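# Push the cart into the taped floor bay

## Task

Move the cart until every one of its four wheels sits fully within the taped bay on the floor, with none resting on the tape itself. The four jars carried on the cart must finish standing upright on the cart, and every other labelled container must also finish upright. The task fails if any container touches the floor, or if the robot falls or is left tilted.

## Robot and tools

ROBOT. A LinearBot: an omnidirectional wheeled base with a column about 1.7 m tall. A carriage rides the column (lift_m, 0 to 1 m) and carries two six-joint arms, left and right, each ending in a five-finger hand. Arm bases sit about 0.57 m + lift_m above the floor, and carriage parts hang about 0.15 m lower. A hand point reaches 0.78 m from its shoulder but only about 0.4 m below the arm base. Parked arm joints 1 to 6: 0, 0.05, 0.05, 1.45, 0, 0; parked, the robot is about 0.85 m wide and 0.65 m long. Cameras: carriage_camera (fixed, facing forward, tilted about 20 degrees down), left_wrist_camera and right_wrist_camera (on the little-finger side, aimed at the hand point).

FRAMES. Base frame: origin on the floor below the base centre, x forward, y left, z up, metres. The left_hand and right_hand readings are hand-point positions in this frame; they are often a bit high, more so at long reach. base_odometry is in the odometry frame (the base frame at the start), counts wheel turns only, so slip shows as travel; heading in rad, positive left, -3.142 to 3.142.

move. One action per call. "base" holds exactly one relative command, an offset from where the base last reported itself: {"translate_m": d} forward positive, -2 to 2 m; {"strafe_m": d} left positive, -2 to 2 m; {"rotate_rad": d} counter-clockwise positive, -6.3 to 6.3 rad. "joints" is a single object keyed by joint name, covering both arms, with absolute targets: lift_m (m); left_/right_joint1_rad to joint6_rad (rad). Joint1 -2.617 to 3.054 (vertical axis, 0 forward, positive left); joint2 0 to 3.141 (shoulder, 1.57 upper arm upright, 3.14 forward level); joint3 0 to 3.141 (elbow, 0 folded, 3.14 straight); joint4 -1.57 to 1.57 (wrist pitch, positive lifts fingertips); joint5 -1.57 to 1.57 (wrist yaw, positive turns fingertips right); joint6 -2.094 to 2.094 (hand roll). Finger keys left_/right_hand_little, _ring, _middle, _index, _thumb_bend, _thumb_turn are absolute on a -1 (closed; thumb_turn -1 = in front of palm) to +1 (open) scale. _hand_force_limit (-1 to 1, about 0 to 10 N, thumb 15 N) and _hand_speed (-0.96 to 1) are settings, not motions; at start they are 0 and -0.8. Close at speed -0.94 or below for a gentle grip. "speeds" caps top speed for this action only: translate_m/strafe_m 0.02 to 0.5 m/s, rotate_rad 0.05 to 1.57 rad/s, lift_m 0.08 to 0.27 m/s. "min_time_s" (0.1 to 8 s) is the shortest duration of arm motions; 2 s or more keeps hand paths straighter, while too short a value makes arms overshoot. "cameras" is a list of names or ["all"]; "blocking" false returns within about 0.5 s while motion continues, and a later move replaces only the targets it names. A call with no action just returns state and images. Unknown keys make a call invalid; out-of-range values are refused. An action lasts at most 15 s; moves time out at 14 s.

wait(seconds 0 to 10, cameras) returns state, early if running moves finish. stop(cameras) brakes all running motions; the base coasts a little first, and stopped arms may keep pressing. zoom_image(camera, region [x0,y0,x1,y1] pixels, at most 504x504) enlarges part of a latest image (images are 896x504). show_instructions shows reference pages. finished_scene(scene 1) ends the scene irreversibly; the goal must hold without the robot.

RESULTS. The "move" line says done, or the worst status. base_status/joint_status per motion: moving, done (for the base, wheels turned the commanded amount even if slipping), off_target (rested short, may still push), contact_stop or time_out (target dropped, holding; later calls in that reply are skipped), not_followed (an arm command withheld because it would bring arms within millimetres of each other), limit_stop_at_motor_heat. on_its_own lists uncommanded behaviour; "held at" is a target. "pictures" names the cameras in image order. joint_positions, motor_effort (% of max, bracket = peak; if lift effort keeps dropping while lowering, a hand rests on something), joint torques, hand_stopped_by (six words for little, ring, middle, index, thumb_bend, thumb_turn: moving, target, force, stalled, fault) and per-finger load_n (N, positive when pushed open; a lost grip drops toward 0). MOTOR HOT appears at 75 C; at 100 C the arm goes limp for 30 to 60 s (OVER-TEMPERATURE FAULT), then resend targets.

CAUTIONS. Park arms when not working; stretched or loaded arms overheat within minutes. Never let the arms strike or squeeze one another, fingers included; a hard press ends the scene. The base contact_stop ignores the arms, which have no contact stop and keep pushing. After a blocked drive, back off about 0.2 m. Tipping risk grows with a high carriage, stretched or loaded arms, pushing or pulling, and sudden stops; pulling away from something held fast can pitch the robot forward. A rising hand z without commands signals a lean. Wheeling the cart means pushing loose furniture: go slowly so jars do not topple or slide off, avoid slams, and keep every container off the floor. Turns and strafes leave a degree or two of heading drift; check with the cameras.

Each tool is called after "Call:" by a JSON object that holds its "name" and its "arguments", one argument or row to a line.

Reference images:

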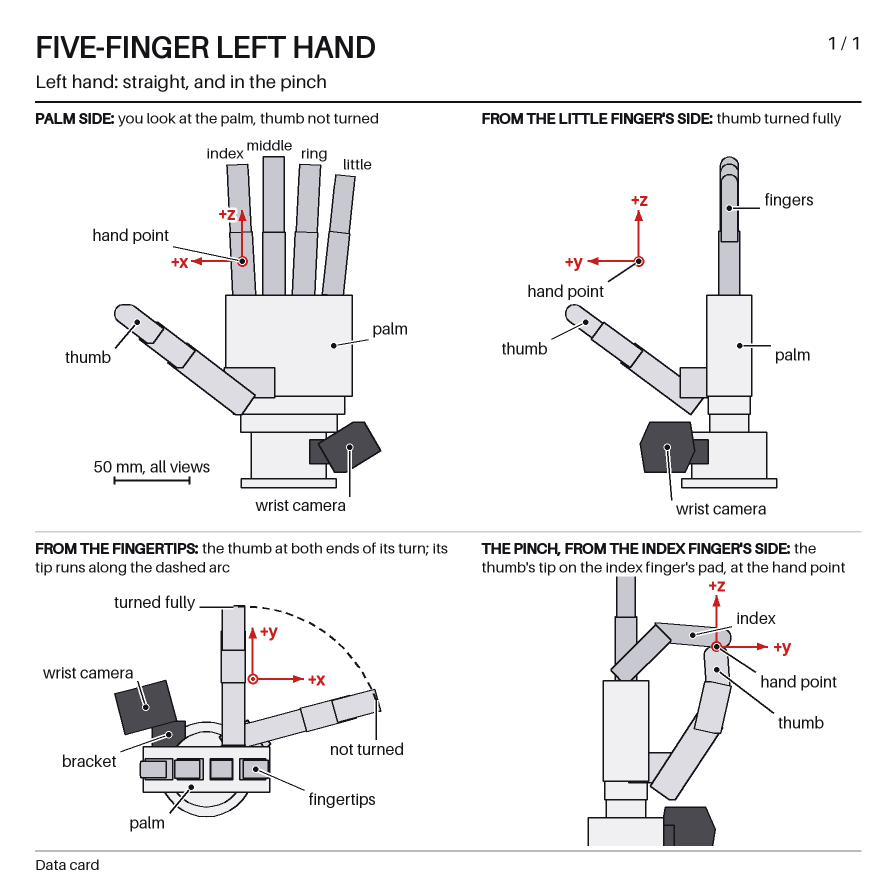

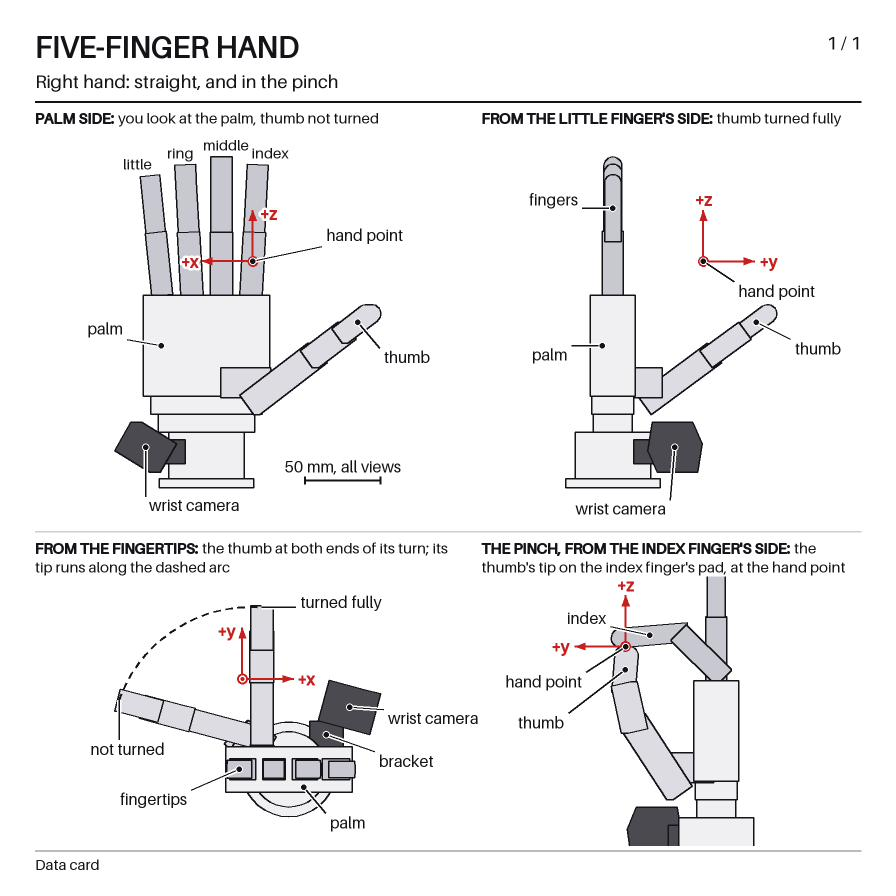

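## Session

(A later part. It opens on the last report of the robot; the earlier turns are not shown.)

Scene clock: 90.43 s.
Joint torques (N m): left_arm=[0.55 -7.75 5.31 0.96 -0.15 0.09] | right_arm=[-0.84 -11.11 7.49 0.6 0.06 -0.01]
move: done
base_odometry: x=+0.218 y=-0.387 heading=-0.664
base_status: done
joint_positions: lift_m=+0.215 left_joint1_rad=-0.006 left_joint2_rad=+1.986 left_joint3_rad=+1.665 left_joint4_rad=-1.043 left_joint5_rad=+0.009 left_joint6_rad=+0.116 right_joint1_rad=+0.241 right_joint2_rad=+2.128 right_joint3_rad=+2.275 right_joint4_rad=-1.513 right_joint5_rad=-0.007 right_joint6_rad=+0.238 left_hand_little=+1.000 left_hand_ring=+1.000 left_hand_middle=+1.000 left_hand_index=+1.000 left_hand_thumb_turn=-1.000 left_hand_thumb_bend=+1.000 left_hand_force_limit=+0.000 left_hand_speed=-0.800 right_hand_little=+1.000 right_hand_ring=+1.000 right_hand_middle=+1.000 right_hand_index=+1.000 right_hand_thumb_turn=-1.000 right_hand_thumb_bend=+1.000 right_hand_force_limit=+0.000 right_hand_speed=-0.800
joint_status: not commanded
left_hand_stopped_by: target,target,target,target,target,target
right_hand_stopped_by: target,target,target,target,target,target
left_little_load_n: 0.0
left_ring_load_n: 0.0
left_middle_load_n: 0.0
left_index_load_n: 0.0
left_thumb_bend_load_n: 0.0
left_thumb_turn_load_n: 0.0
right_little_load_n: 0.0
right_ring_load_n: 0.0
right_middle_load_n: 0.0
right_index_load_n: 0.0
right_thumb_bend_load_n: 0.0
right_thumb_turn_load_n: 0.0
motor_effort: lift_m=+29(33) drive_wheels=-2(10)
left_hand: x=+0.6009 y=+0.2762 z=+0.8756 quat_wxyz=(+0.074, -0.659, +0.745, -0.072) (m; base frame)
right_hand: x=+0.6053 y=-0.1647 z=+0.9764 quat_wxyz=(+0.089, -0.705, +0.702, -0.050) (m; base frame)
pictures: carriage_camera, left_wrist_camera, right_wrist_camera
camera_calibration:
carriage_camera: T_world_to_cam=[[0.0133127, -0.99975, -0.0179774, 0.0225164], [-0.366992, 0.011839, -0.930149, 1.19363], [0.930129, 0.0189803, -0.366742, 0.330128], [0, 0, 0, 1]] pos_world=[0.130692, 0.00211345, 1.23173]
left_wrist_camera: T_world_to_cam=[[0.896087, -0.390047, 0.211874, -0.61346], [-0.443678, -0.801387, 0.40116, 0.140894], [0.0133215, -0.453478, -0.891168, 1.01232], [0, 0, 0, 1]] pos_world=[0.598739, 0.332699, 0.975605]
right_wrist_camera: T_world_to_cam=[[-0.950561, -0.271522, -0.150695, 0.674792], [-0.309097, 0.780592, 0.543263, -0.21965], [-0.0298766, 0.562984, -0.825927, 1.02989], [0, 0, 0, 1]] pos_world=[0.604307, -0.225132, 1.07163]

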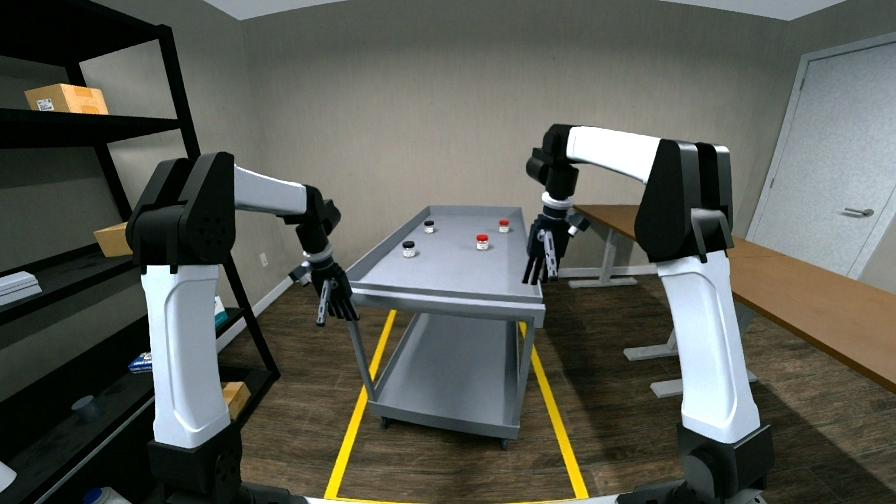

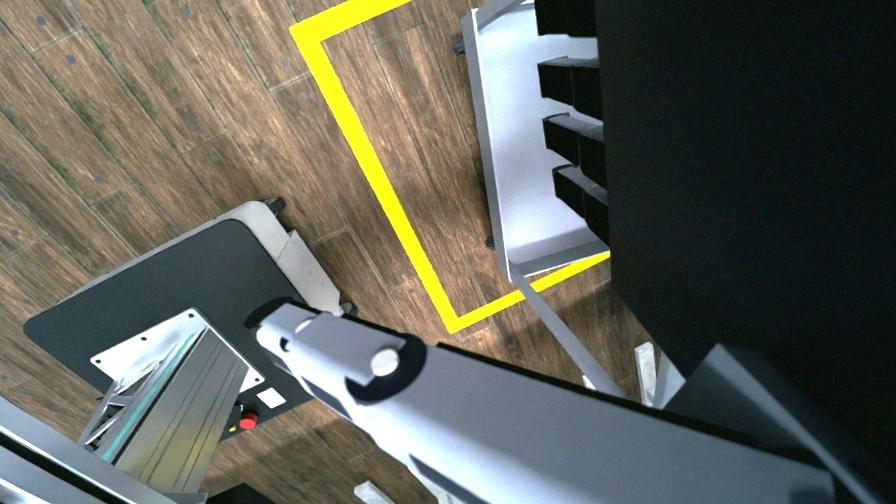

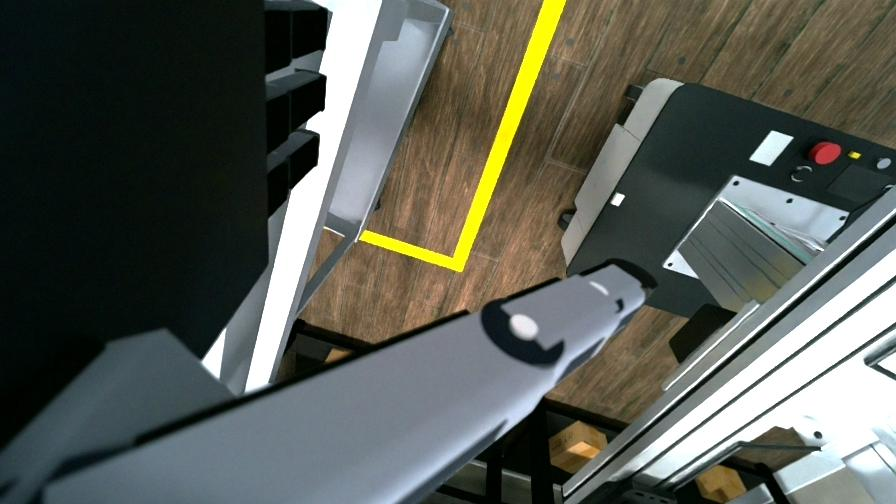

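Call:
{"name": "move", "arguments": {
  "base": {"translate_m": -0.2},
  "speeds": {"translate_m": 0.15},
  "cameras": ["carriage_camera"]
}}

Call:
{"name": "move", "arguments": {
  "base": {"strafe_m": -0.65},
  "joints": {"left_joint1_rad": 0, "left_joint2_rad": 0.05, "left_joint3_rad": 0.05, "left_joint4_rad": 1.45, "left_joint5_rad": 0, "left_joint6_rad": 0, "right_joint1_rad": 0, "right_joint2_rad": 0.05, "right_joint3_rad": 0.05, "right_joint4_rad": 1.45, "right_joint5_rad": 0, "right_joint6_rad": 0},
  "speeds": {"strafe_m": 0.25},
  "cameras": ["carriage_camera"]
}}

Scene clock: 94.47 s.
Joint torques (N m): left_arm=[0.62 -7.79 5.33 0.96 -0.16 0.06] | right_arm=[-0.84 -11.29 7.49 0.62 0.05 -0.01]
move: done
base_odometry: x=+0.060 y=-0.264 heading=-0.664
base_status: done
joint_positions: lift_m=+0.215 left_joint1_rad=-0.006 left_joint2_rad=+1.986 left_joint3_rad=+1.665 left_joint4_rad=-1.045 left_joint5_rad=+0.009 left_joint6_rad=+0.116 right_joint1_rad=+0.241 right_joint2_rad=+2.127 right_joint3_rad=+2.275 right_joint4_rad=-1.514 right_joint5_rad=-0.007 right_joint6_rad=+0.238 left_hand_little=+1.000 left_hand_ring=+1.000 left_hand_middle=+1.000 left_hand_index=+1.000 left_hand_thumb_turn=-1.000 left_hand_thumb_bend=+1.000 left_hand_force_limit=+0.000 left_hand_speed=-0.800 right_hand_little=+1.000 right_hand_ring=+1.000 right_hand_middle=+1.000 right_hand_index=+1.000 right_hand_thumb_turn=-1.000 right_hand_thumb_bend=+1.000 right_hand_force_limit=+0.000 right_hand_speed=-0.800
joint_status: not commanded
left_hand_stopped_by: target,target,target,target,target,target
right_hand_stopped_by: target,target,target,target,target,target
left_little_load_n: 0.0
left_ring_load_n: 0.0
left_middle_load_n: 0.0
left_index_load_n: 0.0
left_thumb_bend_load_n: 0.0
left_thumb_turn_load_n: 0.0
right_little_load_n: 0.0
right_ring_load_n: 0.0
right_middle_load_n: 0.0
right_index_load_n: 0.0
right_thumb_bend_load_n: 0.0
right_thumb_turn_load_n: 0.0
motor_effort: lift_m=+30(33) drive_wheels=-2(11)
left_hand: x=+0.6005 y=+0.2762 z=+0.8756 quat_wxyz=(+0.073, -0.659, +0.745, -0.071) (m; base frame)
right_hand: x=+0.6049 y=-0.1648 z=+0.9765 quat_wxyz=(+0.089, -0.705, +0.702, -0.050) (m; base frame)
pictures: carriage_camera
camera_calibration:
carriage_camera: T_world_to_cam=[[0.0133127, -0.99975, -0.0179774, 0.0225164], [-0.366992, 0.011839, -0.930149, 1.19363], [0.930129, 0.0189803, -0.366742, 0.330128], [0, 0, 0, 1]] pos_world=[0.130692, 0.00211345, 1.23173]

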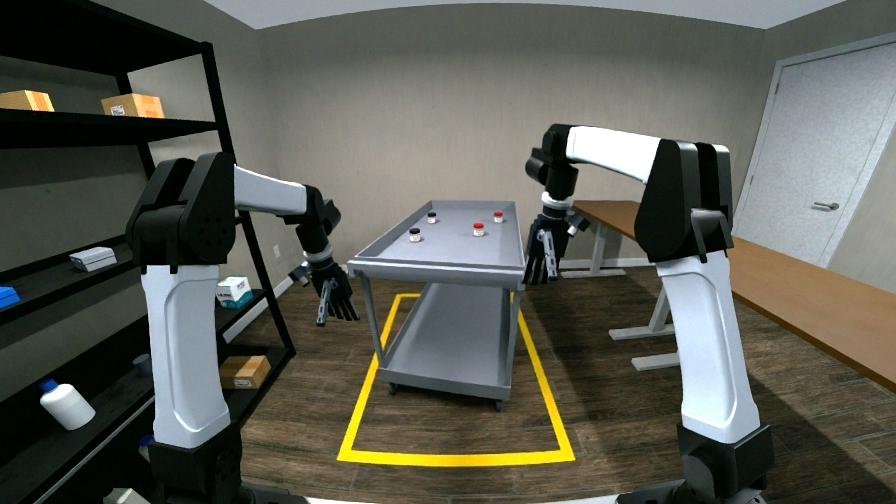

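Scene clock: 98.43 s.
Joint torques (N m): left_arm=[0.2 2.39 4.23 0.16 -0.13 -0.12] | right_arm=[-1.02 2.65 3.74 0.13 0 -0.07]
move: done
base_odometry: x=-0.340 y=-0.776 heading=-0.664
base_status: done
joint_positions: lift_m=+0.215 left_joint1_rad=-0.001 left_joint2_rad=+0.059 left_joint3_rad=+0.067 left_joint4_rad=+1.441 left_joint5_rad=+0.004 left_joint6_rad=+0.012 right_joint1_rad=+0.008 right_joint2_rad=+0.060 right_joint3_rad=+0.066 right_joint4_rad=+1.432 right_joint5_rad=-0.004 right_joint6_rad=+0.009 left_hand_little=+1.000 left_hand_ring=+1.000 left_hand_middle=+1.000 left_hand_index=+1.000 left_hand_thumb_turn=-1.000 left_hand_thumb_bend=+1.000 left_hand_force_limit=+0.000 left_hand_speed=-0.800 right_hand_little=+1.000 right_hand_ring=+1.000 right_hand_middle=+1.000 right_hand_index=+1.000 right_hand_thumb_turn=-1.000 right_hand_thumb_bend=+1.000 right_hand_force_limit=+0.000 right_hand_speed=-0.800
joint_status: all done
left_hand_stopped_by: target,target,target,target,target,target
right_hand_stopped_by: target,target,target,target,target,target
left_little_load_n: 0.0
left_ring_load_n: -0.5
left_middle_load_n: 0.0
left_index_load_n: 0.0
left_thumb_bend_load_n: 0.0
left_thumb_turn_load_n: 0.0
right_little_load_n: 0.0
right_ring_load_n: 0.0
right_middle_load_n: 0.0
right_index_load_n: 0.0
right_thumb_bend_load_n: 0.0
right_thumb_turn_load_n: 0.0
motor_effort: lift_m=+29(33) drive_wheels=+0(8)
left_hand: x=+0.3238 y=+0.2728 z=+1.2660 quat_wxyz=(+0.709, -0.041, +0.045, -0.702) (m; base frame)
right_hand: x=+0.3260 y=-0.2709 z=+1.2648 quat_wxyz=(+0.712, -0.048, +0.046, -0.700) (m; base frame)
pictures: carriage_camera
camera_calibration:
carriage_camera: T_world_to_cam=[[0.0133127, -0.99975, -0.0179774, 0.0225164], [-0.366992, 0.011839, -0.930149, 1.19363], [0.930129, 0.0189803, -0.366742, 0.330128], [0, 0, 0, 1]] pos_world=[0.130692, 0.00211345, 1.23173]

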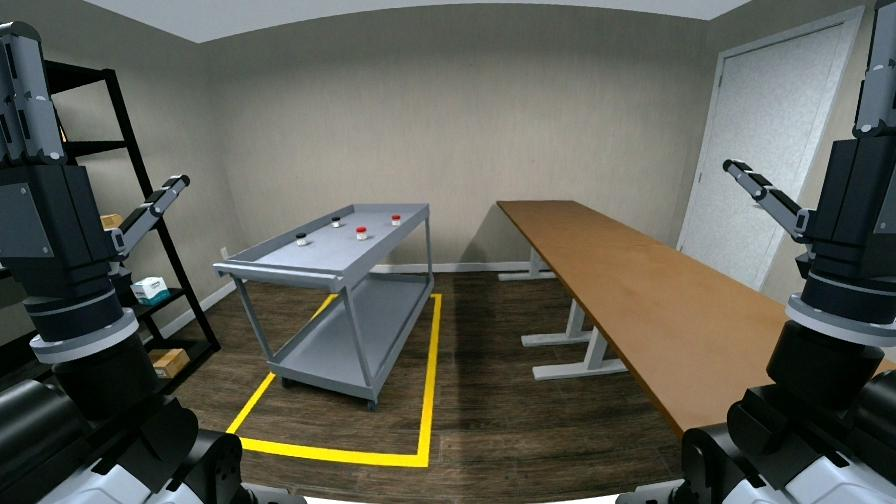

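Call:
{"name": "zoom_image", "arguments": {
  "camera": "carriage_camera",
  "region": [360, 260, 470, 430]
}}

Call:
{"name": "zoom_image", "arguments": {
  "camera": "carriage_camera",
  "region": [200, 190, 460, 470]
}}

Scaled by 2.965.

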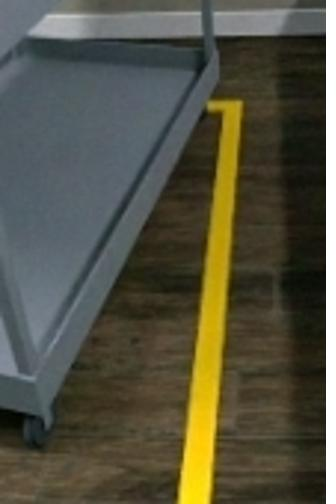

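Scaled by 1.800.

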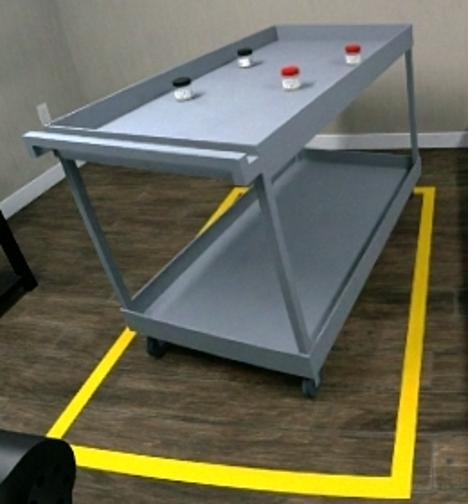

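Call:
{"name": "move", "arguments": {
  "base": {"strafe_m": 0.88},
  "joints": {"lift_m": 0.35},
  "speeds": {"strafe_m": 0.3}
}}

Call:
{"name": "move", "arguments": {
  "base": {"rotate_rad": -0.19},
  "joints": {"left_joint1_rad": -0.235, "right_joint1_rad": 0.235, "left_joint2_rad": 1.6, "left_joint3_rad": 1.7, "left_joint4_rad": -1.0, "left_joint6_rad": -0.235, "right_joint2_rad": 1.6, "right_joint3_rad": 1.7, "right_joint4_rad": -1.0, "right_joint6_rad": 0.235},
  "speeds": {"rotate_rad": 0.5},
  "min_time_s": 3,
  "cameras": ["carriage_camera"]
}}

Call:
{"name": "zoom_image", "arguments": {
  "camera": "carriage_camera",
  "region": [330, 200, 580, 440]
}}

Scene clock: 107.20 s.
Joint torques (N m): left_arm=[0.2 2.61 4.89 0.11 -0.13 -0.13] | right_arm=[-0.94 2.88 4.23 0.01 -0.02 -0.07]
move: done
base_odometry: x=+0.202 y=-0.083 heading=-0.664
base_status: done
joint_positions: lift_m=+0.350 left_joint1_rad=-0.001 left_joint2_rad=+0.057 left_joint3_rad=+0.060 left_joint4_rad=+1.448 left_joint5_rad=+0.003 left_joint6_rad=+0.012 right_joint1_rad=+0.007 right_joint2_rad=+0.057 right_joint3_rad=+0.060 right_joint4_rad=+1.440 right_joint5_rad=-0.002 right_joint6_rad=+0.008 left_hand_little=+1.000 left_hand_ring=+1.000 left_hand_middle=+1.000 left_hand_index=+1.000 left_hand_thumb_turn=-1.000 left_hand_thumb_bend=+1.000 left_hand_force_limit=+0.000 left_hand_speed=-0.800 right_hand_little=+1.000 right_hand_ring=+1.000 right_hand_middle=+1.000 right_hand_index=+1.000 right_hand_thumb_turn=-1.000 right_hand_thumb_bend=+1.000 right_hand_force_limit=+0.000 right_hand_speed=-0.800
joint_status: all done
left_hand_stopped_by: target,target,target,target,target,target
right_hand_stopped_by: target,target,target,target,target,target
left_little_load_n: 0.0
left_ring_load_n: 0.0
left_middle_load_n: 0.0
left_index_load_n: 0.0
left_thumb_bend_load_n: 0.0
left_thumb_turn_load_n: 0.0
right_little_load_n: 0.0
right_ring_load_n: 0.0
right_middle_load_n: 0.0
right_index_load_n: 0.0
right_thumb_bend_load_n: 0.0
right_thumb_turn_load_n: 0.0
motor_effort: lift_m=+31(42) drive_wheels=+0(13)
left_hand: x=+0.3238 y=+0.2729 z=+1.3990 quat_wxyz=(+0.709, -0.041, +0.044, -0.702) (m; base frame)
right_hand: x=+0.3249 y=-0.2715 z=+1.3985 quat_wxyz=(+0.711, -0.046, +0.045, -0.700) (m; base frame)
pictures: none

Scene clock: 110.60 s.
Joint torques (N m): left_arm=[-0.59 -5.03 10 1.97 -0.09 -0.13] | right_arm=[0.55 -4.46 8.66 1.59 -0.01 0.1]
move: done
base_odometry: x=+0.202 y=-0.082 heading=-0.854
base_status: done
joint_positions: lift_m=+0.350 left_joint1_rad=-0.229 left_joint2_rad=+1.587 left_joint3_rad=+1.667 left_joint4_rad=-0.988 left_joint5_rad=+0.003 left_joint6_rad=-0.223 right_joint1_rad=+0.228 right_joint2_rad=+1.585 right_joint3_rad=+1.671 right_joint4_rad=-0.974 right_joint5_rad=-0.001 right_joint6_rad=+0.226 left_hand_little=+1.000 left_hand_ring=+1.000 left_hand_middle=+1.000 left_hand_index=+1.000 left_hand_thumb_turn=-1.000 left_hand_thumb_bend=+1.000 left_hand_force_limit=+0.000 left_hand_speed=-0.800 right_hand_little=+1.000 right_hand_ring=+1.000 right_hand_middle=+1.000 right_hand_index=+1.000 right_hand_thumb_turn=-1.000 right_hand_thumb_bend=+1.000 right_hand_force_limit=+0.000 right_hand_speed=-0.800
joint_status: all done
left_hand_stopped_by: target,target,target,target,target,target
right_hand_stopped_by: target,target,target,target,target,target
left_little_load_n: 0.0
left_ring_load_n: 0.0
left_middle_load_n: 0.0
left_index_load_n: 0.0
left_thumb_bend_load_n: 0.0
left_thumb_turn_load_n: 0.0
right_little_load_n: 0.0
right_ring_load_n: 0.0
right_middle_load_n: 0.0
right_index_load_n: 0.0
right_thumb_bend_load_n: 0.0
right_thumb_turn_load_n: 0.0
motor_effort: lift_m=+36(37) drive_wheels=+5(6)
left_hand: x=+0.5978 y=+0.1731 z=+1.1646 quat_wxyz=(+0.172, -0.666, +0.671, -0.277) (m; base frame)
right_hand: x=+0.6019 y=-0.1728 z=+1.1686 quat_wxyz=(+0.284, -0.667, +0.666, -0.177) (m; base frame)
pictures: carriage_camera
camera_calibration:
carriage_camera: T_world_to_cam=[[0.0133127, -0.99975, -0.0179774, 0.024938], [-0.366992, 0.011839, -0.930149, 1.31893], [0.930129, 0.0189803, -0.366742, 0.379528], [0, 0, 0, 1]] pos_world=[0.130692, 0.00211345, 1.36643]

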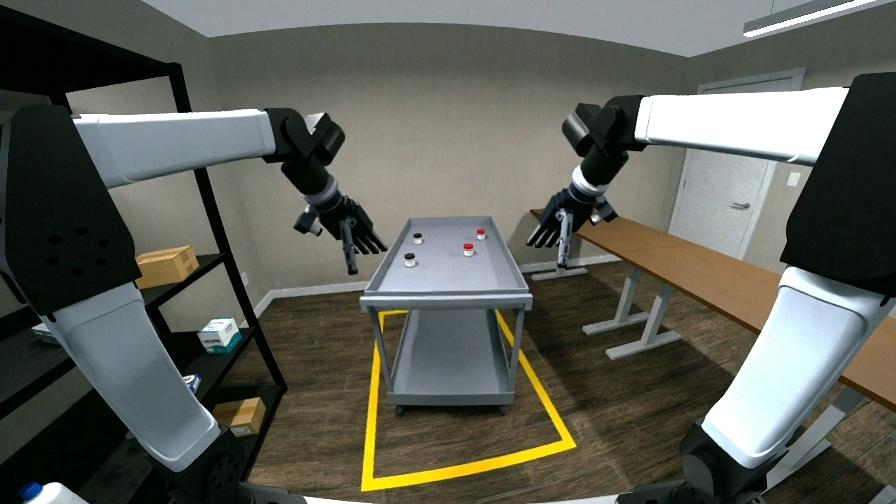

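Scaled by 2.016.

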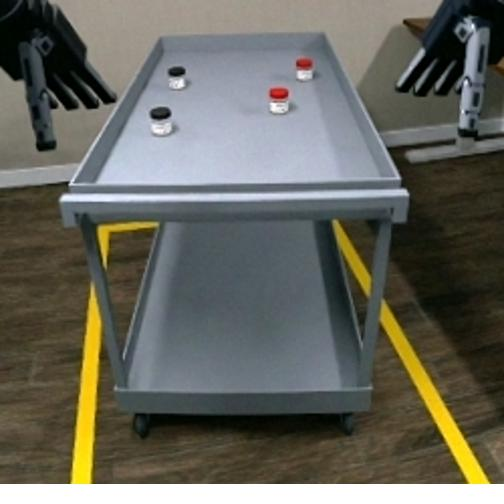

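Call:
{"name": "move", "arguments": {
  "base": {"translate_m": 0.42},
  "joints": {"lift_m": 0.5, "left_joint2_rad": 2.0, "left_joint3_rad": 1.65, "left_joint4_rad": -1.05, "right_joint2_rad": 2.0, "right_joint3_rad": 1.65, "right_joint4_rad": -1.05},
  "speeds": {"translate_m": 0.12, "lift_m": 0.2},
  "min_time_s": 1.5
}}

Call:
{"name": "move", "arguments": {
  "joints": {"lift_m": 0.3},
  "speeds": {"lift_m": 0.15},
  "cameras": ["all"]
}}

Call:
{"name": "zoom_image", "arguments": {
  "camera": "carriage_camera",
  "region": [300, 200, 600, 440]
}}

Scene clock: 115.60 s.
Joint torques (N m): left_arm=[-0.55 -7.58 5.23 0.91 -0.11 -0.14] | right_arm=[0.42 -6.98 4.22 0.63 -0.01 0.11]
move: done
base_odometry: x=+0.478 y=-0.399 heading=-0.855
base_status: done
joint_positions: lift_m=+0.500 left_joint1_rad=-0.229 left_joint2_rad=+1.983 left_joint3_rad=+1.667 left_joint4_rad=-1.040 left_joint5_rad=+0.003 left_joint6_rad=-0.223 right_joint1_rad=+0.229 right_joint2_rad=+1.982 right_joint3_rad=+1.671 right_joint4_rad=-1.029 right_joint5_rad=-0.001 right_joint6_rad=+0.227 left_hand_little=+1.000 left_hand_ring=+1.000 left_hand_middle=+1.000 left_hand_index=+1.000 left_hand_thumb_turn=-1.000 left_hand_thumb_bend=+1.000 left_hand_force_limit=+0.000 left_hand_speed=-0.800 right_hand_little=+1.000 right_hand_ring=+1.000 right_hand_middle=+1.000 right_hand_index=+1.000 right_hand_thumb_turn=-1.000 right_hand_thumb_bend=+1.000 right_hand_force_limit=+0.000 right_hand_speed=-0.800
joint_status: all done
left_hand_stopped_by: target,target,target,target,target,target
right_hand_stopped_by: target,target,target,target,target,target
left_little_load_n: 0.0
left_ring_load_n: 0.0
left_middle_load_n: 0.0
left_index_load_n: 0.0
left_thumb_bend_load_n: 0.0
left_thumb_turn_load_n: 0.0
right_little_load_n: 0.0
right_ring_load_n: 0.0
right_middle_load_n: 0.0
right_index_load_n: 0.0
right_thumb_bend_load_n: 0.0
right_thumb_turn_load_n: 0.0
motor_effort: lift_m=+34(43) drive_wheels=-4(10)
left_hand: x=+0.5938 y=+0.1739 z=+1.1640 quat_wxyz=(+0.055, -0.701, +0.705, -0.091) (m; base frame)
right_hand: x=+0.5984 y=-0.1731 z=+1.1657 quat_wxyz=(+0.098, -0.703, +0.702, -0.061) (m; base frame)
pictures: none

Scene clock: 117.37 s.
Joint torques (N m): left_arm=[-0.46 -8.17 5.65 0.91 -0.09 -0.12] | right_arm=[0.42 -7.41 4.97 0.59 -0.01 0.11]
move: done
base_odometry: x=+0.478 y=-0.399 heading=-0.855
base_status: not commanded
joint_positions: lift_m=+0.300 left_joint1_rad=-0.229 left_joint2_rad=+1.991 left_joint3_rad=+1.662 left_joint4_rad=-1.045 left_joint5_rad=+0.003 left_joint6_rad=-0.223 right_joint1_rad=+0.229 right_joint2_rad=+1.988 right_joint3_rad=+1.661 right_joint4_rad=-1.033 right_joint5_rad=-0.001 right_joint6_rad=+0.227 left_hand_little=+1.000 left_hand_ring=+1.000 left_hand_middle=+1.000 left_hand_index=+1.000 left_hand_thumb_turn=-1.000 left_hand_thumb_bend=+1.000 left_hand_force_limit=+0.000 left_hand_speed=-0.800 right_hand_little=+1.000 right_hand_ring=+1.000 right_hand_middle=+1.000 right_hand_index=+1.000 right_hand_thumb_turn=-1.000 right_hand_thumb_bend=+1.000 right_hand_force_limit=+0.000 right_hand_speed=-0.800
joint_status: all done
left_hand_stopped_by: target,target,target,target,target,target
right_hand_stopped_by: target,target,target,target,target,target
left_little_load_n: 0.0
left_ring_load_n: 0.0
left_middle_load_n: 0.0
left_index_load_n: -0.5
left_thumb_bend_load_n: 0.0
left_thumb_turn_load_n: 0.0
right_little_load_n: 0.0
right_ring_load_n: 0.0
right_middle_load_n: 0.0
right_index_load_n: 0.0
right_thumb_bend_load_n: 0.0
right_thumb_turn_load_n: 0.0
motor_effort: lift_m=+31(32) drive_wheels=-4(6)
left_hand: x=+0.5909 y=+0.1745 z=+0.9604 quat_wxyz=(+0.051, -0.701, +0.706, -0.084) (m; base frame)
right_hand: x=+0.5941 y=-0.1741 z=+0.9610 quat_wxyz=(+0.089, -0.704, +0.702, -0.055) (m; base frame)
pictures: carriage_camera, left_wrist_camera, right_wrist_camera
camera_calibration:
carriage_camera: T_world_to_cam=[[0.0133127, -0.99975, -0.0179774, 0.0240445], [-0.366992, 0.011839, -0.930149, 1.2727], [0.930129, 0.0189803, -0.366742, 0.361301], [0, 0, 0, 1]] pos_world=[0.130692, 0.00211345, 1.31673]
left_wrist_camera: T_world_to_cam=[[0.936555, -0.27623, 0.215783, -0.709676], [-0.34688, -0.818896, 0.457257, -0.0870357], [0.0503956, -0.503097, -0.86276, 1.0014], [0, 0, 0, 1]] pos_world=[0.583994, 0.236492, 1.0569]
right_wrist_camera: T_world_to_cam=[[-0.950172, -0.270062, -0.155692, 0.664051], [-0.310916, 0.785028, 0.535781, -0.198403], [-0.0224722, 0.557491, -0.829879, 1.0207], [0, 0, 0, 1]] pos_world=[0.592213, -0.233944, 1.05674]

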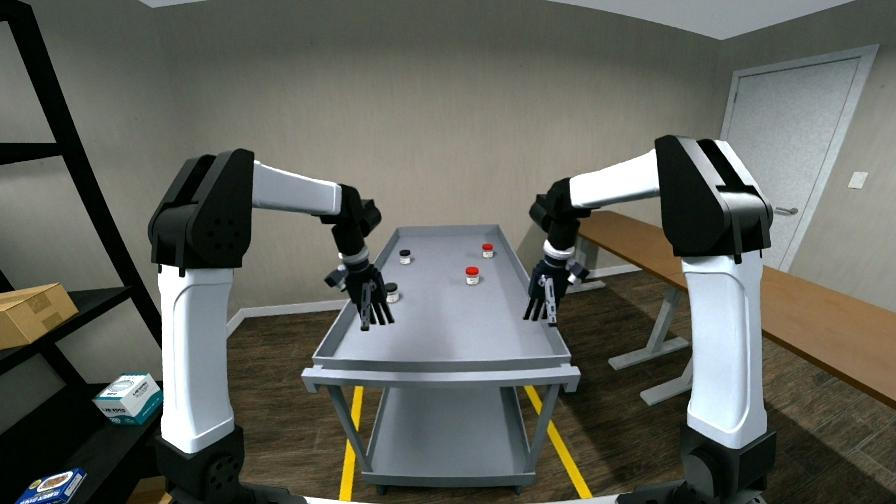

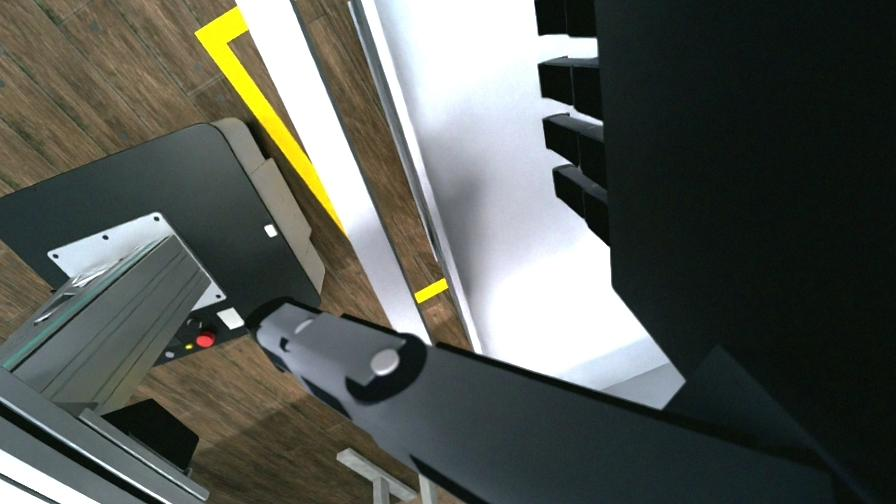

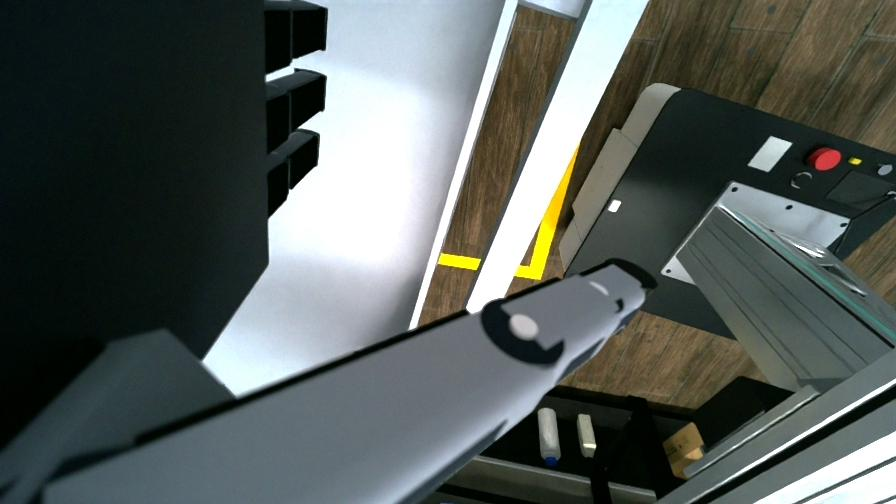

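Scaled by 1.680.

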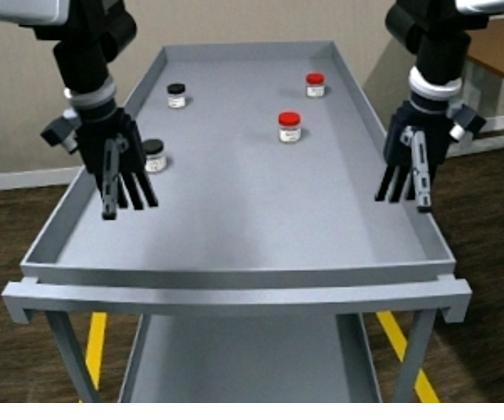

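Call:
{"name": "move", "arguments": {
  "joints": {"lift_m": 0.208},
  "speeds": {"lift_m": 0.1}
}}

Call:
{"name": "move", "arguments": {
  "base": {"translate_m": -0.165},
  "speeds": {"translate_m": 0.05},
  "cameras": ["all"]
}}

Call:
{"name": "zoom_image", "arguments": {
  "camera": "carriage_camera",
  "region": [300, 200, 600, 500]
}}

Scene clock: 119.20 s.
Joint torques (N m): left_arm=[-0.58 -8.28 5.65 0.98 -0.1 -0.12] | right_arm=[0.42 -7.72 5.01 0.68 -0.01 0.11]
move: done
base_odometry: x=+0.478 y=-0.399 heading=-0.855
base_status: not commanded
joint_positions: lift_m=+0.208 left_joint1_rad=-0.229 left_joint2_rad=+1.992 left_joint3_rad=+1.662 left_joint4_rad=-1.046 left_joint5_rad=+0.003 left_joint6_rad=-0.223 right_joint1_rad=+0.229 right_joint2_rad=+1.990 right_joint3_rad=+1.661 right_joint4_rad=-1.035 right_joint5_rad=-0.001 right_joint6_rad=+0.227 left_hand_little=+1.000 left_hand_ring=+1.000 left_hand_middle=+1.000 left_hand_index=+1.000 left_hand_thumb_turn=-1.000 left_hand_thumb_bend=+1.000 left_hand_force_limit=+0.000 left_hand_speed=-0.800 right_hand_little=+1.000 right_hand_ring=+1.000 right_hand_middle=+1.000 right_hand_index=+1.000 right_hand_thumb_turn=-1.000 right_hand_thumb_bend=+1.000 right_hand_force_limit=+0.000 right_hand_speed=-0.800
joint_status: all done
left_hand_stopped_by: target,target,target,target,target,target
right_hand_stopped_by: target,target,target,target,target,target
left_little_load_n: 0.0
left_ring_load_n: 0.0
left_middle_load_n: 0.0
left_index_load_n: 0.0
left_thumb_bend_load_n: 0.0
left_thumb_turn_load_n: 0.0
right_little_load_n: 0.0
right_ring_load_n: 0.0
right_middle_load_n: 0.0
right_index_load_n: 0.0
right_thumb_bend_load_n: 0.0
right_thumb_turn_load_n: 0.0
motor_effort: lift_m=+32(32) drive_wheels=-4(7)
left_hand: x=+0.5904 y=+0.1747 z=+0.8681 quat_wxyz=(+0.050, -0.702, +0.706, -0.083) (m; base frame)
right_hand: x=+0.5934 y=-0.1743 z=+0.8686 quat_wxyz=(+0.088, -0.704, +0.703, -0.054) (m; base frame)
pictures: none

Scene clock: 123.13 s.
Joint torques (N m): left_arm=[-0.58 -8.32 5.9 -0.08 0.16 -0.12] | right_arm=[0.42 -7.61 5.03 0.41 -0.07 0.04]
move: done
base_odometry: x=+0.369 y=-0.275 heading=-0.855
base_status: done
joint_positions: lift_m=+0.208 left_joint1_rad=-0.229 left_joint2_rad=+1.992 left_joint3_rad=+1.662 left_joint4_rad=-0.939 left_joint5_rad=-0.023 left_joint6_rad=-0.223 right_joint1_rad=+0.229 right_joint2_rad=+1.990 right_joint3_rad=+1.661 right_joint4_rad=-1.008 right_joint5_rad=+0.004 right_joint6_rad=+0.233 left_hand_little=+1.000 left_hand_ring=+1.000 left_hand_middle=+1.000 left_hand_index=+1.000 left_hand_thumb_turn=-1.000 left_hand_thumb_bend=+1.000 left_hand_force_limit=+0.000 left_hand_speed=-0.800 right_hand_little=+1.000 right_hand_ring=+1.000 right_hand_middle=+1.000 right_hand_index=+1.000 right_hand_thumb_turn=-1.000 right_hand_thumb_bend=+1.000 right_hand_force_limit=+0.000 right_hand_speed=-0.800
joint_status: not commanded
left_hand_stopped_by: target,target,target,target,target,target
right_hand_stopped_by: target,target,target,target,target,target
left_little_load_n: 0.0
left_ring_load_n: 0.0
left_middle_load_n: 0.0
left_index_load_n: 0.0
left_thumb_bend_load_n: 0.0
left_thumb_turn_load_n: 0.5
right_little_load_n: 0.0
right_ring_load_n: 0.0
right_middle_load_n: 0.0
right_index_load_n: 0.5
right_thumb_bend_load_n: -0.5
right_thumb_turn_load_n: 0.0
motor_effort: lift_m=+32(33) drive_wheels=+3(10)
left_hand: x=+0.6204 y=+0.1729 z=+0.8688 quat_wxyz=(+0.090, -0.698, +0.700, -0.122) (m; base frame)
right_hand: x=+0.6011 y=-0.1733 z=+0.8686 quat_wxyz=(+0.098, -0.701, +0.704, -0.063) (m; base frame)
pictures: carriage_camera, left_wrist_camera, right_wrist_camera
camera_calibration:
carriage_camera: T_world_to_cam=[[0.0133127, -0.99975, -0.0179774, 0.0223906], [-0.366992, 0.011839, -0.930149, 1.18712], [0.930129, 0.0189803, -0.366742, 0.327561], [0, 0, 0, 1]] pos_world=[0.130692, 0.00211345, 1.22473]
left_wrist_camera: T_world_to_cam=[[0.909664, -0.270498, 0.315186, -0.788583], [-0.388724, -0.821764, 0.416651, 0.0254873], [0.146305, -0.501533, -0.852678, 0.85149], [0, 0, 0, 1]] pos_world=[0.602676, 0.234684, 0.963977]
right_wrist_camera: T_world_to_cam=[[-0.948079, -0.262974, -0.17886, 0.676703], [-0.318031, 0.786671, 0.529155, -0.137074], [0.00154971, 0.558564, -0.82946, 0.929074], [0, 0, 0, 1]] pos_world=[0.596534, -0.23316, 0.964198]

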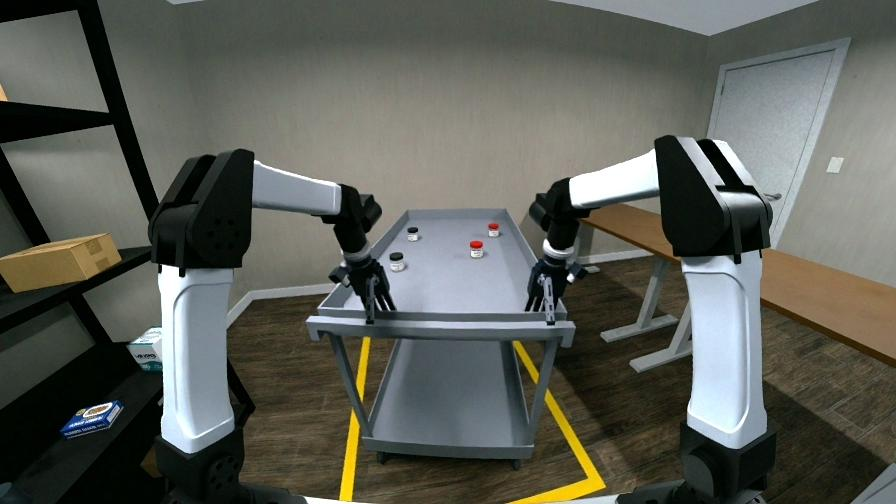

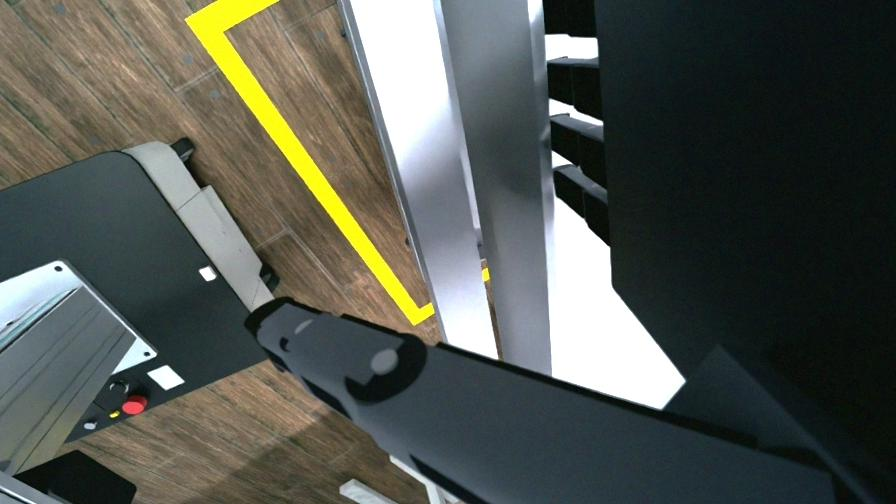

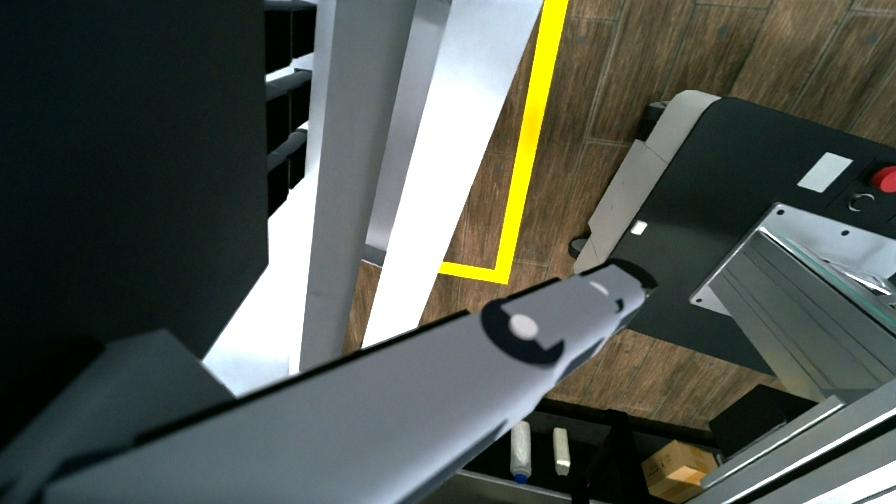

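Scaled by 1.680.

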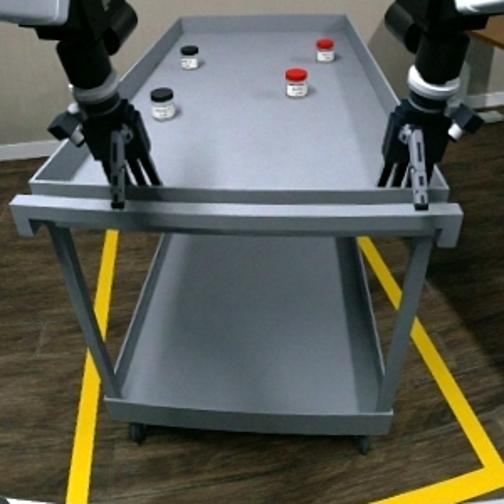

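Call:
{"name": "move", "arguments": {
  "base": {"translate_m": 0.06},
  "speeds": {"translate_m": 0.06}
}}

Call:
{"name": "move", "arguments": {
  "joints": {"right_joint2_rad": 2.0, "right_joint3_rad": 2.15, "right_joint4_rad": -1.53, "left_joint1_rad": -0.17, "left_joint6_rad": -0.17, "left_joint4_rad": -1.3},
  "min_time_s": 2,
  "cameras": ["all"]
}}

Call:
{"name": "zoom_image", "arguments": {
  "camera": "carriage_camera",
  "region": [300, 200, 600, 500]
}}

Scene clock: 127.37 s.
Joint torques (N m): left_arm=[-0.61 -8.29 5.67 0.89 0 -0.11] | right_arm=[0.43 -7.69 4.97 0.59 -0.07 0.04]
move: done
base_odometry: x=+0.408 y=-0.320 heading=-0.855
base_status: done
joint_positions: lift_m=+0.208 left_joint1_rad=-0.229 left_joint2_rad=+1.992 left_joint3_rad=+1.662 left_joint4_rad=-1.040 left_joint5_rad=-0.009 left_joint6_rad=-0.223 right_joint1_rad=+0.229 right_joint2_rad=+1.990 right_joint3_rad=+1.661 right_joint4_rad=-1.029 right_joint5_rad=+0.004 right_joint6_rad=+0.233 left_hand_little=+1.000 left_hand_ring=+1.000 left_hand_middle=+1.000 left_hand_index=+1.000 left_hand_thumb_turn=-1.000 left_hand_thumb_bend=+1.000 left_hand_force_limit=+0.000 left_hand_speed=-0.800 right_hand_little=+1.000 right_hand_ring=+1.000 right_hand_middle=+1.000 right_hand_index=+1.000 right_hand_thumb_turn=-1.000 right_hand_thumb_bend=+1.000 right_hand_force_limit=+0.000 right_hand_speed=-0.800
joint_status: not commanded
left_hand_stopped_by: target,target,target,target,target,target
right_hand_stopped_by: target,target,target,target,target,target
left_little_load_n: 0.0
left_ring_load_n: 0.0
left_middle_load_n: 0.0
left_index_load_n: 0.0
left_thumb_bend_load_n: 0.0
left_thumb_turn_load_n: 0.0
right_little_load_n: 0.0
right_ring_load_n: 0.0
right_middle_load_n: 0.0
right_index_load_n: 0.0
right_thumb_bend_load_n: 0.0
right_thumb_turn_load_n: -0.5
motor_effort: lift_m=+31(33) drive_wheels=+8(9)
left_hand: x=+0.5928 y=+0.1764 z=+0.8676 quat_wxyz=(+0.057, -0.702, +0.705, -0.083) (m; base frame)
right_hand: x=+0.5956 y=-0.1746 z=+0.8685 quat_wxyz=(+0.089, -0.701, +0.705, -0.058) (m; base frame)
pictures: none

Scene clock: 129.67 s.
Joint torques (N m): left_arm=[1.55 -8.1 5.41 -1.08 -0.26 -0.04] | right_arm=[0.43 -7.19 7.5 0.55 -0.07 0.04]
move: off_target
base_odometry: x=+0.408 y=-0.320 heading=-0.855
base_status: not commanded
joint_positions: lift_m=+0.208 left_joint1_rad=-0.185 left_joint2_rad=+1.992 left_joint3_rad=+1.662 left_joint4_rad=-1.146 left_joint5_rad=+0.019 left_joint6_rad=-0.167 right_joint1_rad=+0.229 right_joint2_rad=+1.990 right_joint3_rad=+2.125 right_joint4_rad=-1.507 right_joint5_rad=+0.004 right_joint6_rad=+0.233 left_hand_little=+1.000 left_hand_ring=+1.000 left_hand_middle=+1.000 left_hand_index=+1.000 left_hand_thumb_turn=-1.000 left_hand_thumb_bend=+1.000 left_hand_force_limit=+0.000 left_hand_speed=-0.800 right_hand_little=+1.000 right_hand_ring=+1.000 right_hand_middle=+1.000 right_hand_index=+1.000 right_hand_thumb_turn=-1.000 right_hand_thumb_bend=+1.000 right_hand_force_limit=+0.000 right_hand_speed=-0.800
joint_status: left_joint4_rad off_target (ended at -1.147, target -1.300); the others done
left_hand_stopped_by: target,target,target,target,target,target
right_hand_stopped_by: target,target,target,target,target,target
left_little_load_n: 0.5
left_ring_load_n: 0.0
left_middle_load_n: 0.0
left_index_load_n: 0.0
left_thumb_bend_load_n: 0.0
left_thumb_turn_load_n: 0.0
right_little_load_n: 0.0
right_ring_load_n: 0.0
right_middle_load_n: 0.0
right_index_load_n: 0.0
right_thumb_bend_load_n: 0.0
right_thumb_turn_load_n: 0.0
motor_effort: lift_m=+30(32) drive_wheels=+8(8)
left_hand: x=+0.5665 y=+0.1958 z=+0.8698 quat_wxyz=(+0.019, -0.700, +0.713, -0.044) (m; base frame)
right_hand: x=+0.5756 y=-0.1792 z=+0.9831 quat_wxyz=(+0.083, -0.702, +0.705, -0.054) (m; base frame)
pictures: carriage_camera, left_wrist_camera, right_wrist_camera
camera_calibration:
carriage_camera: T_world_to_cam=[[0.0133127, -0.99975, -0.0179774, 0.0223906], [-0.366992, 0.011839, -0.930149, 1.18712], [0.930129, 0.0189803, -0.366742, 0.327561], [0, 0, 0, 1]] pos_world=[0.130692, 0.00211345, 1.22473]
left_wrist_camera: T_world_to_cam=[[0.949541, -0.291284, 0.116301, -0.579237], [-0.31049, -0.820527, 0.479928, -0.0767241], [-0.0443669, -0.491822, -0.869565, 0.992595], [0, 0, 0, 1]] pos_world=[0.570225, 0.256503, 0.967313]
right_wrist_camera: T_world_to_cam=[[-0.953586, -0.264311, -0.144266, 0.640339], [-0.299915, 0.790863, 0.533466, -0.214972], [-0.0269063, 0.551974, -0.833427, 1.04648], [0, 0, 0, 1]] pos_world=[0.574302, -0.238367, 1.07922]

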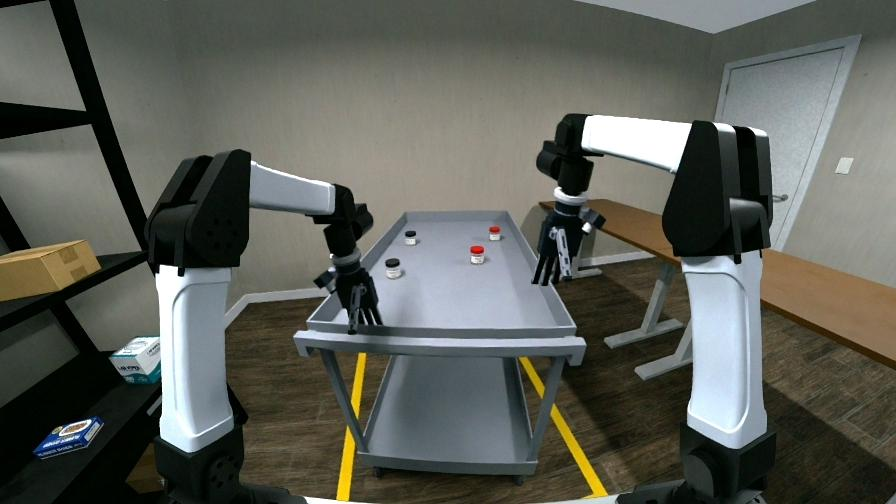

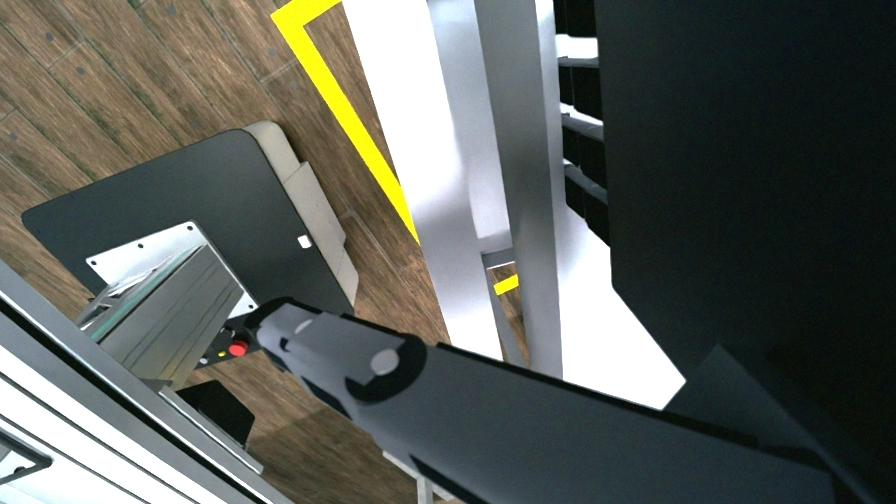

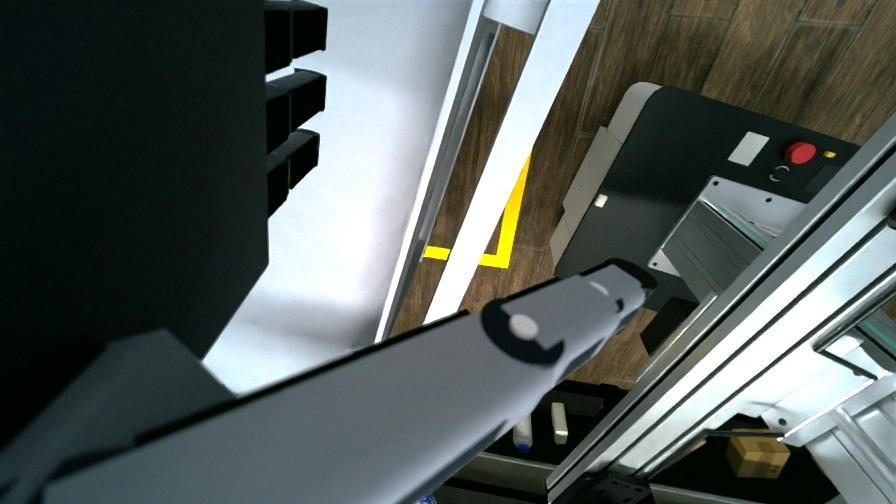

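Scaled by 1.680.

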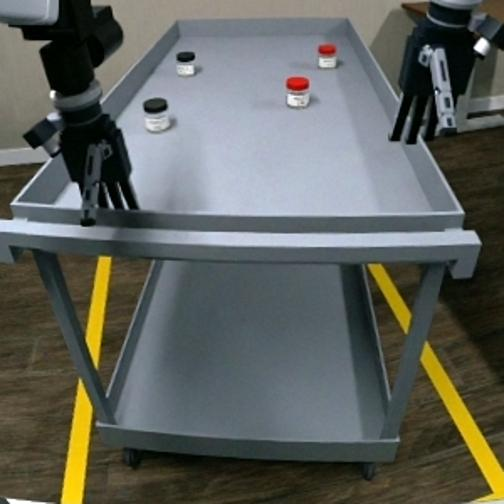

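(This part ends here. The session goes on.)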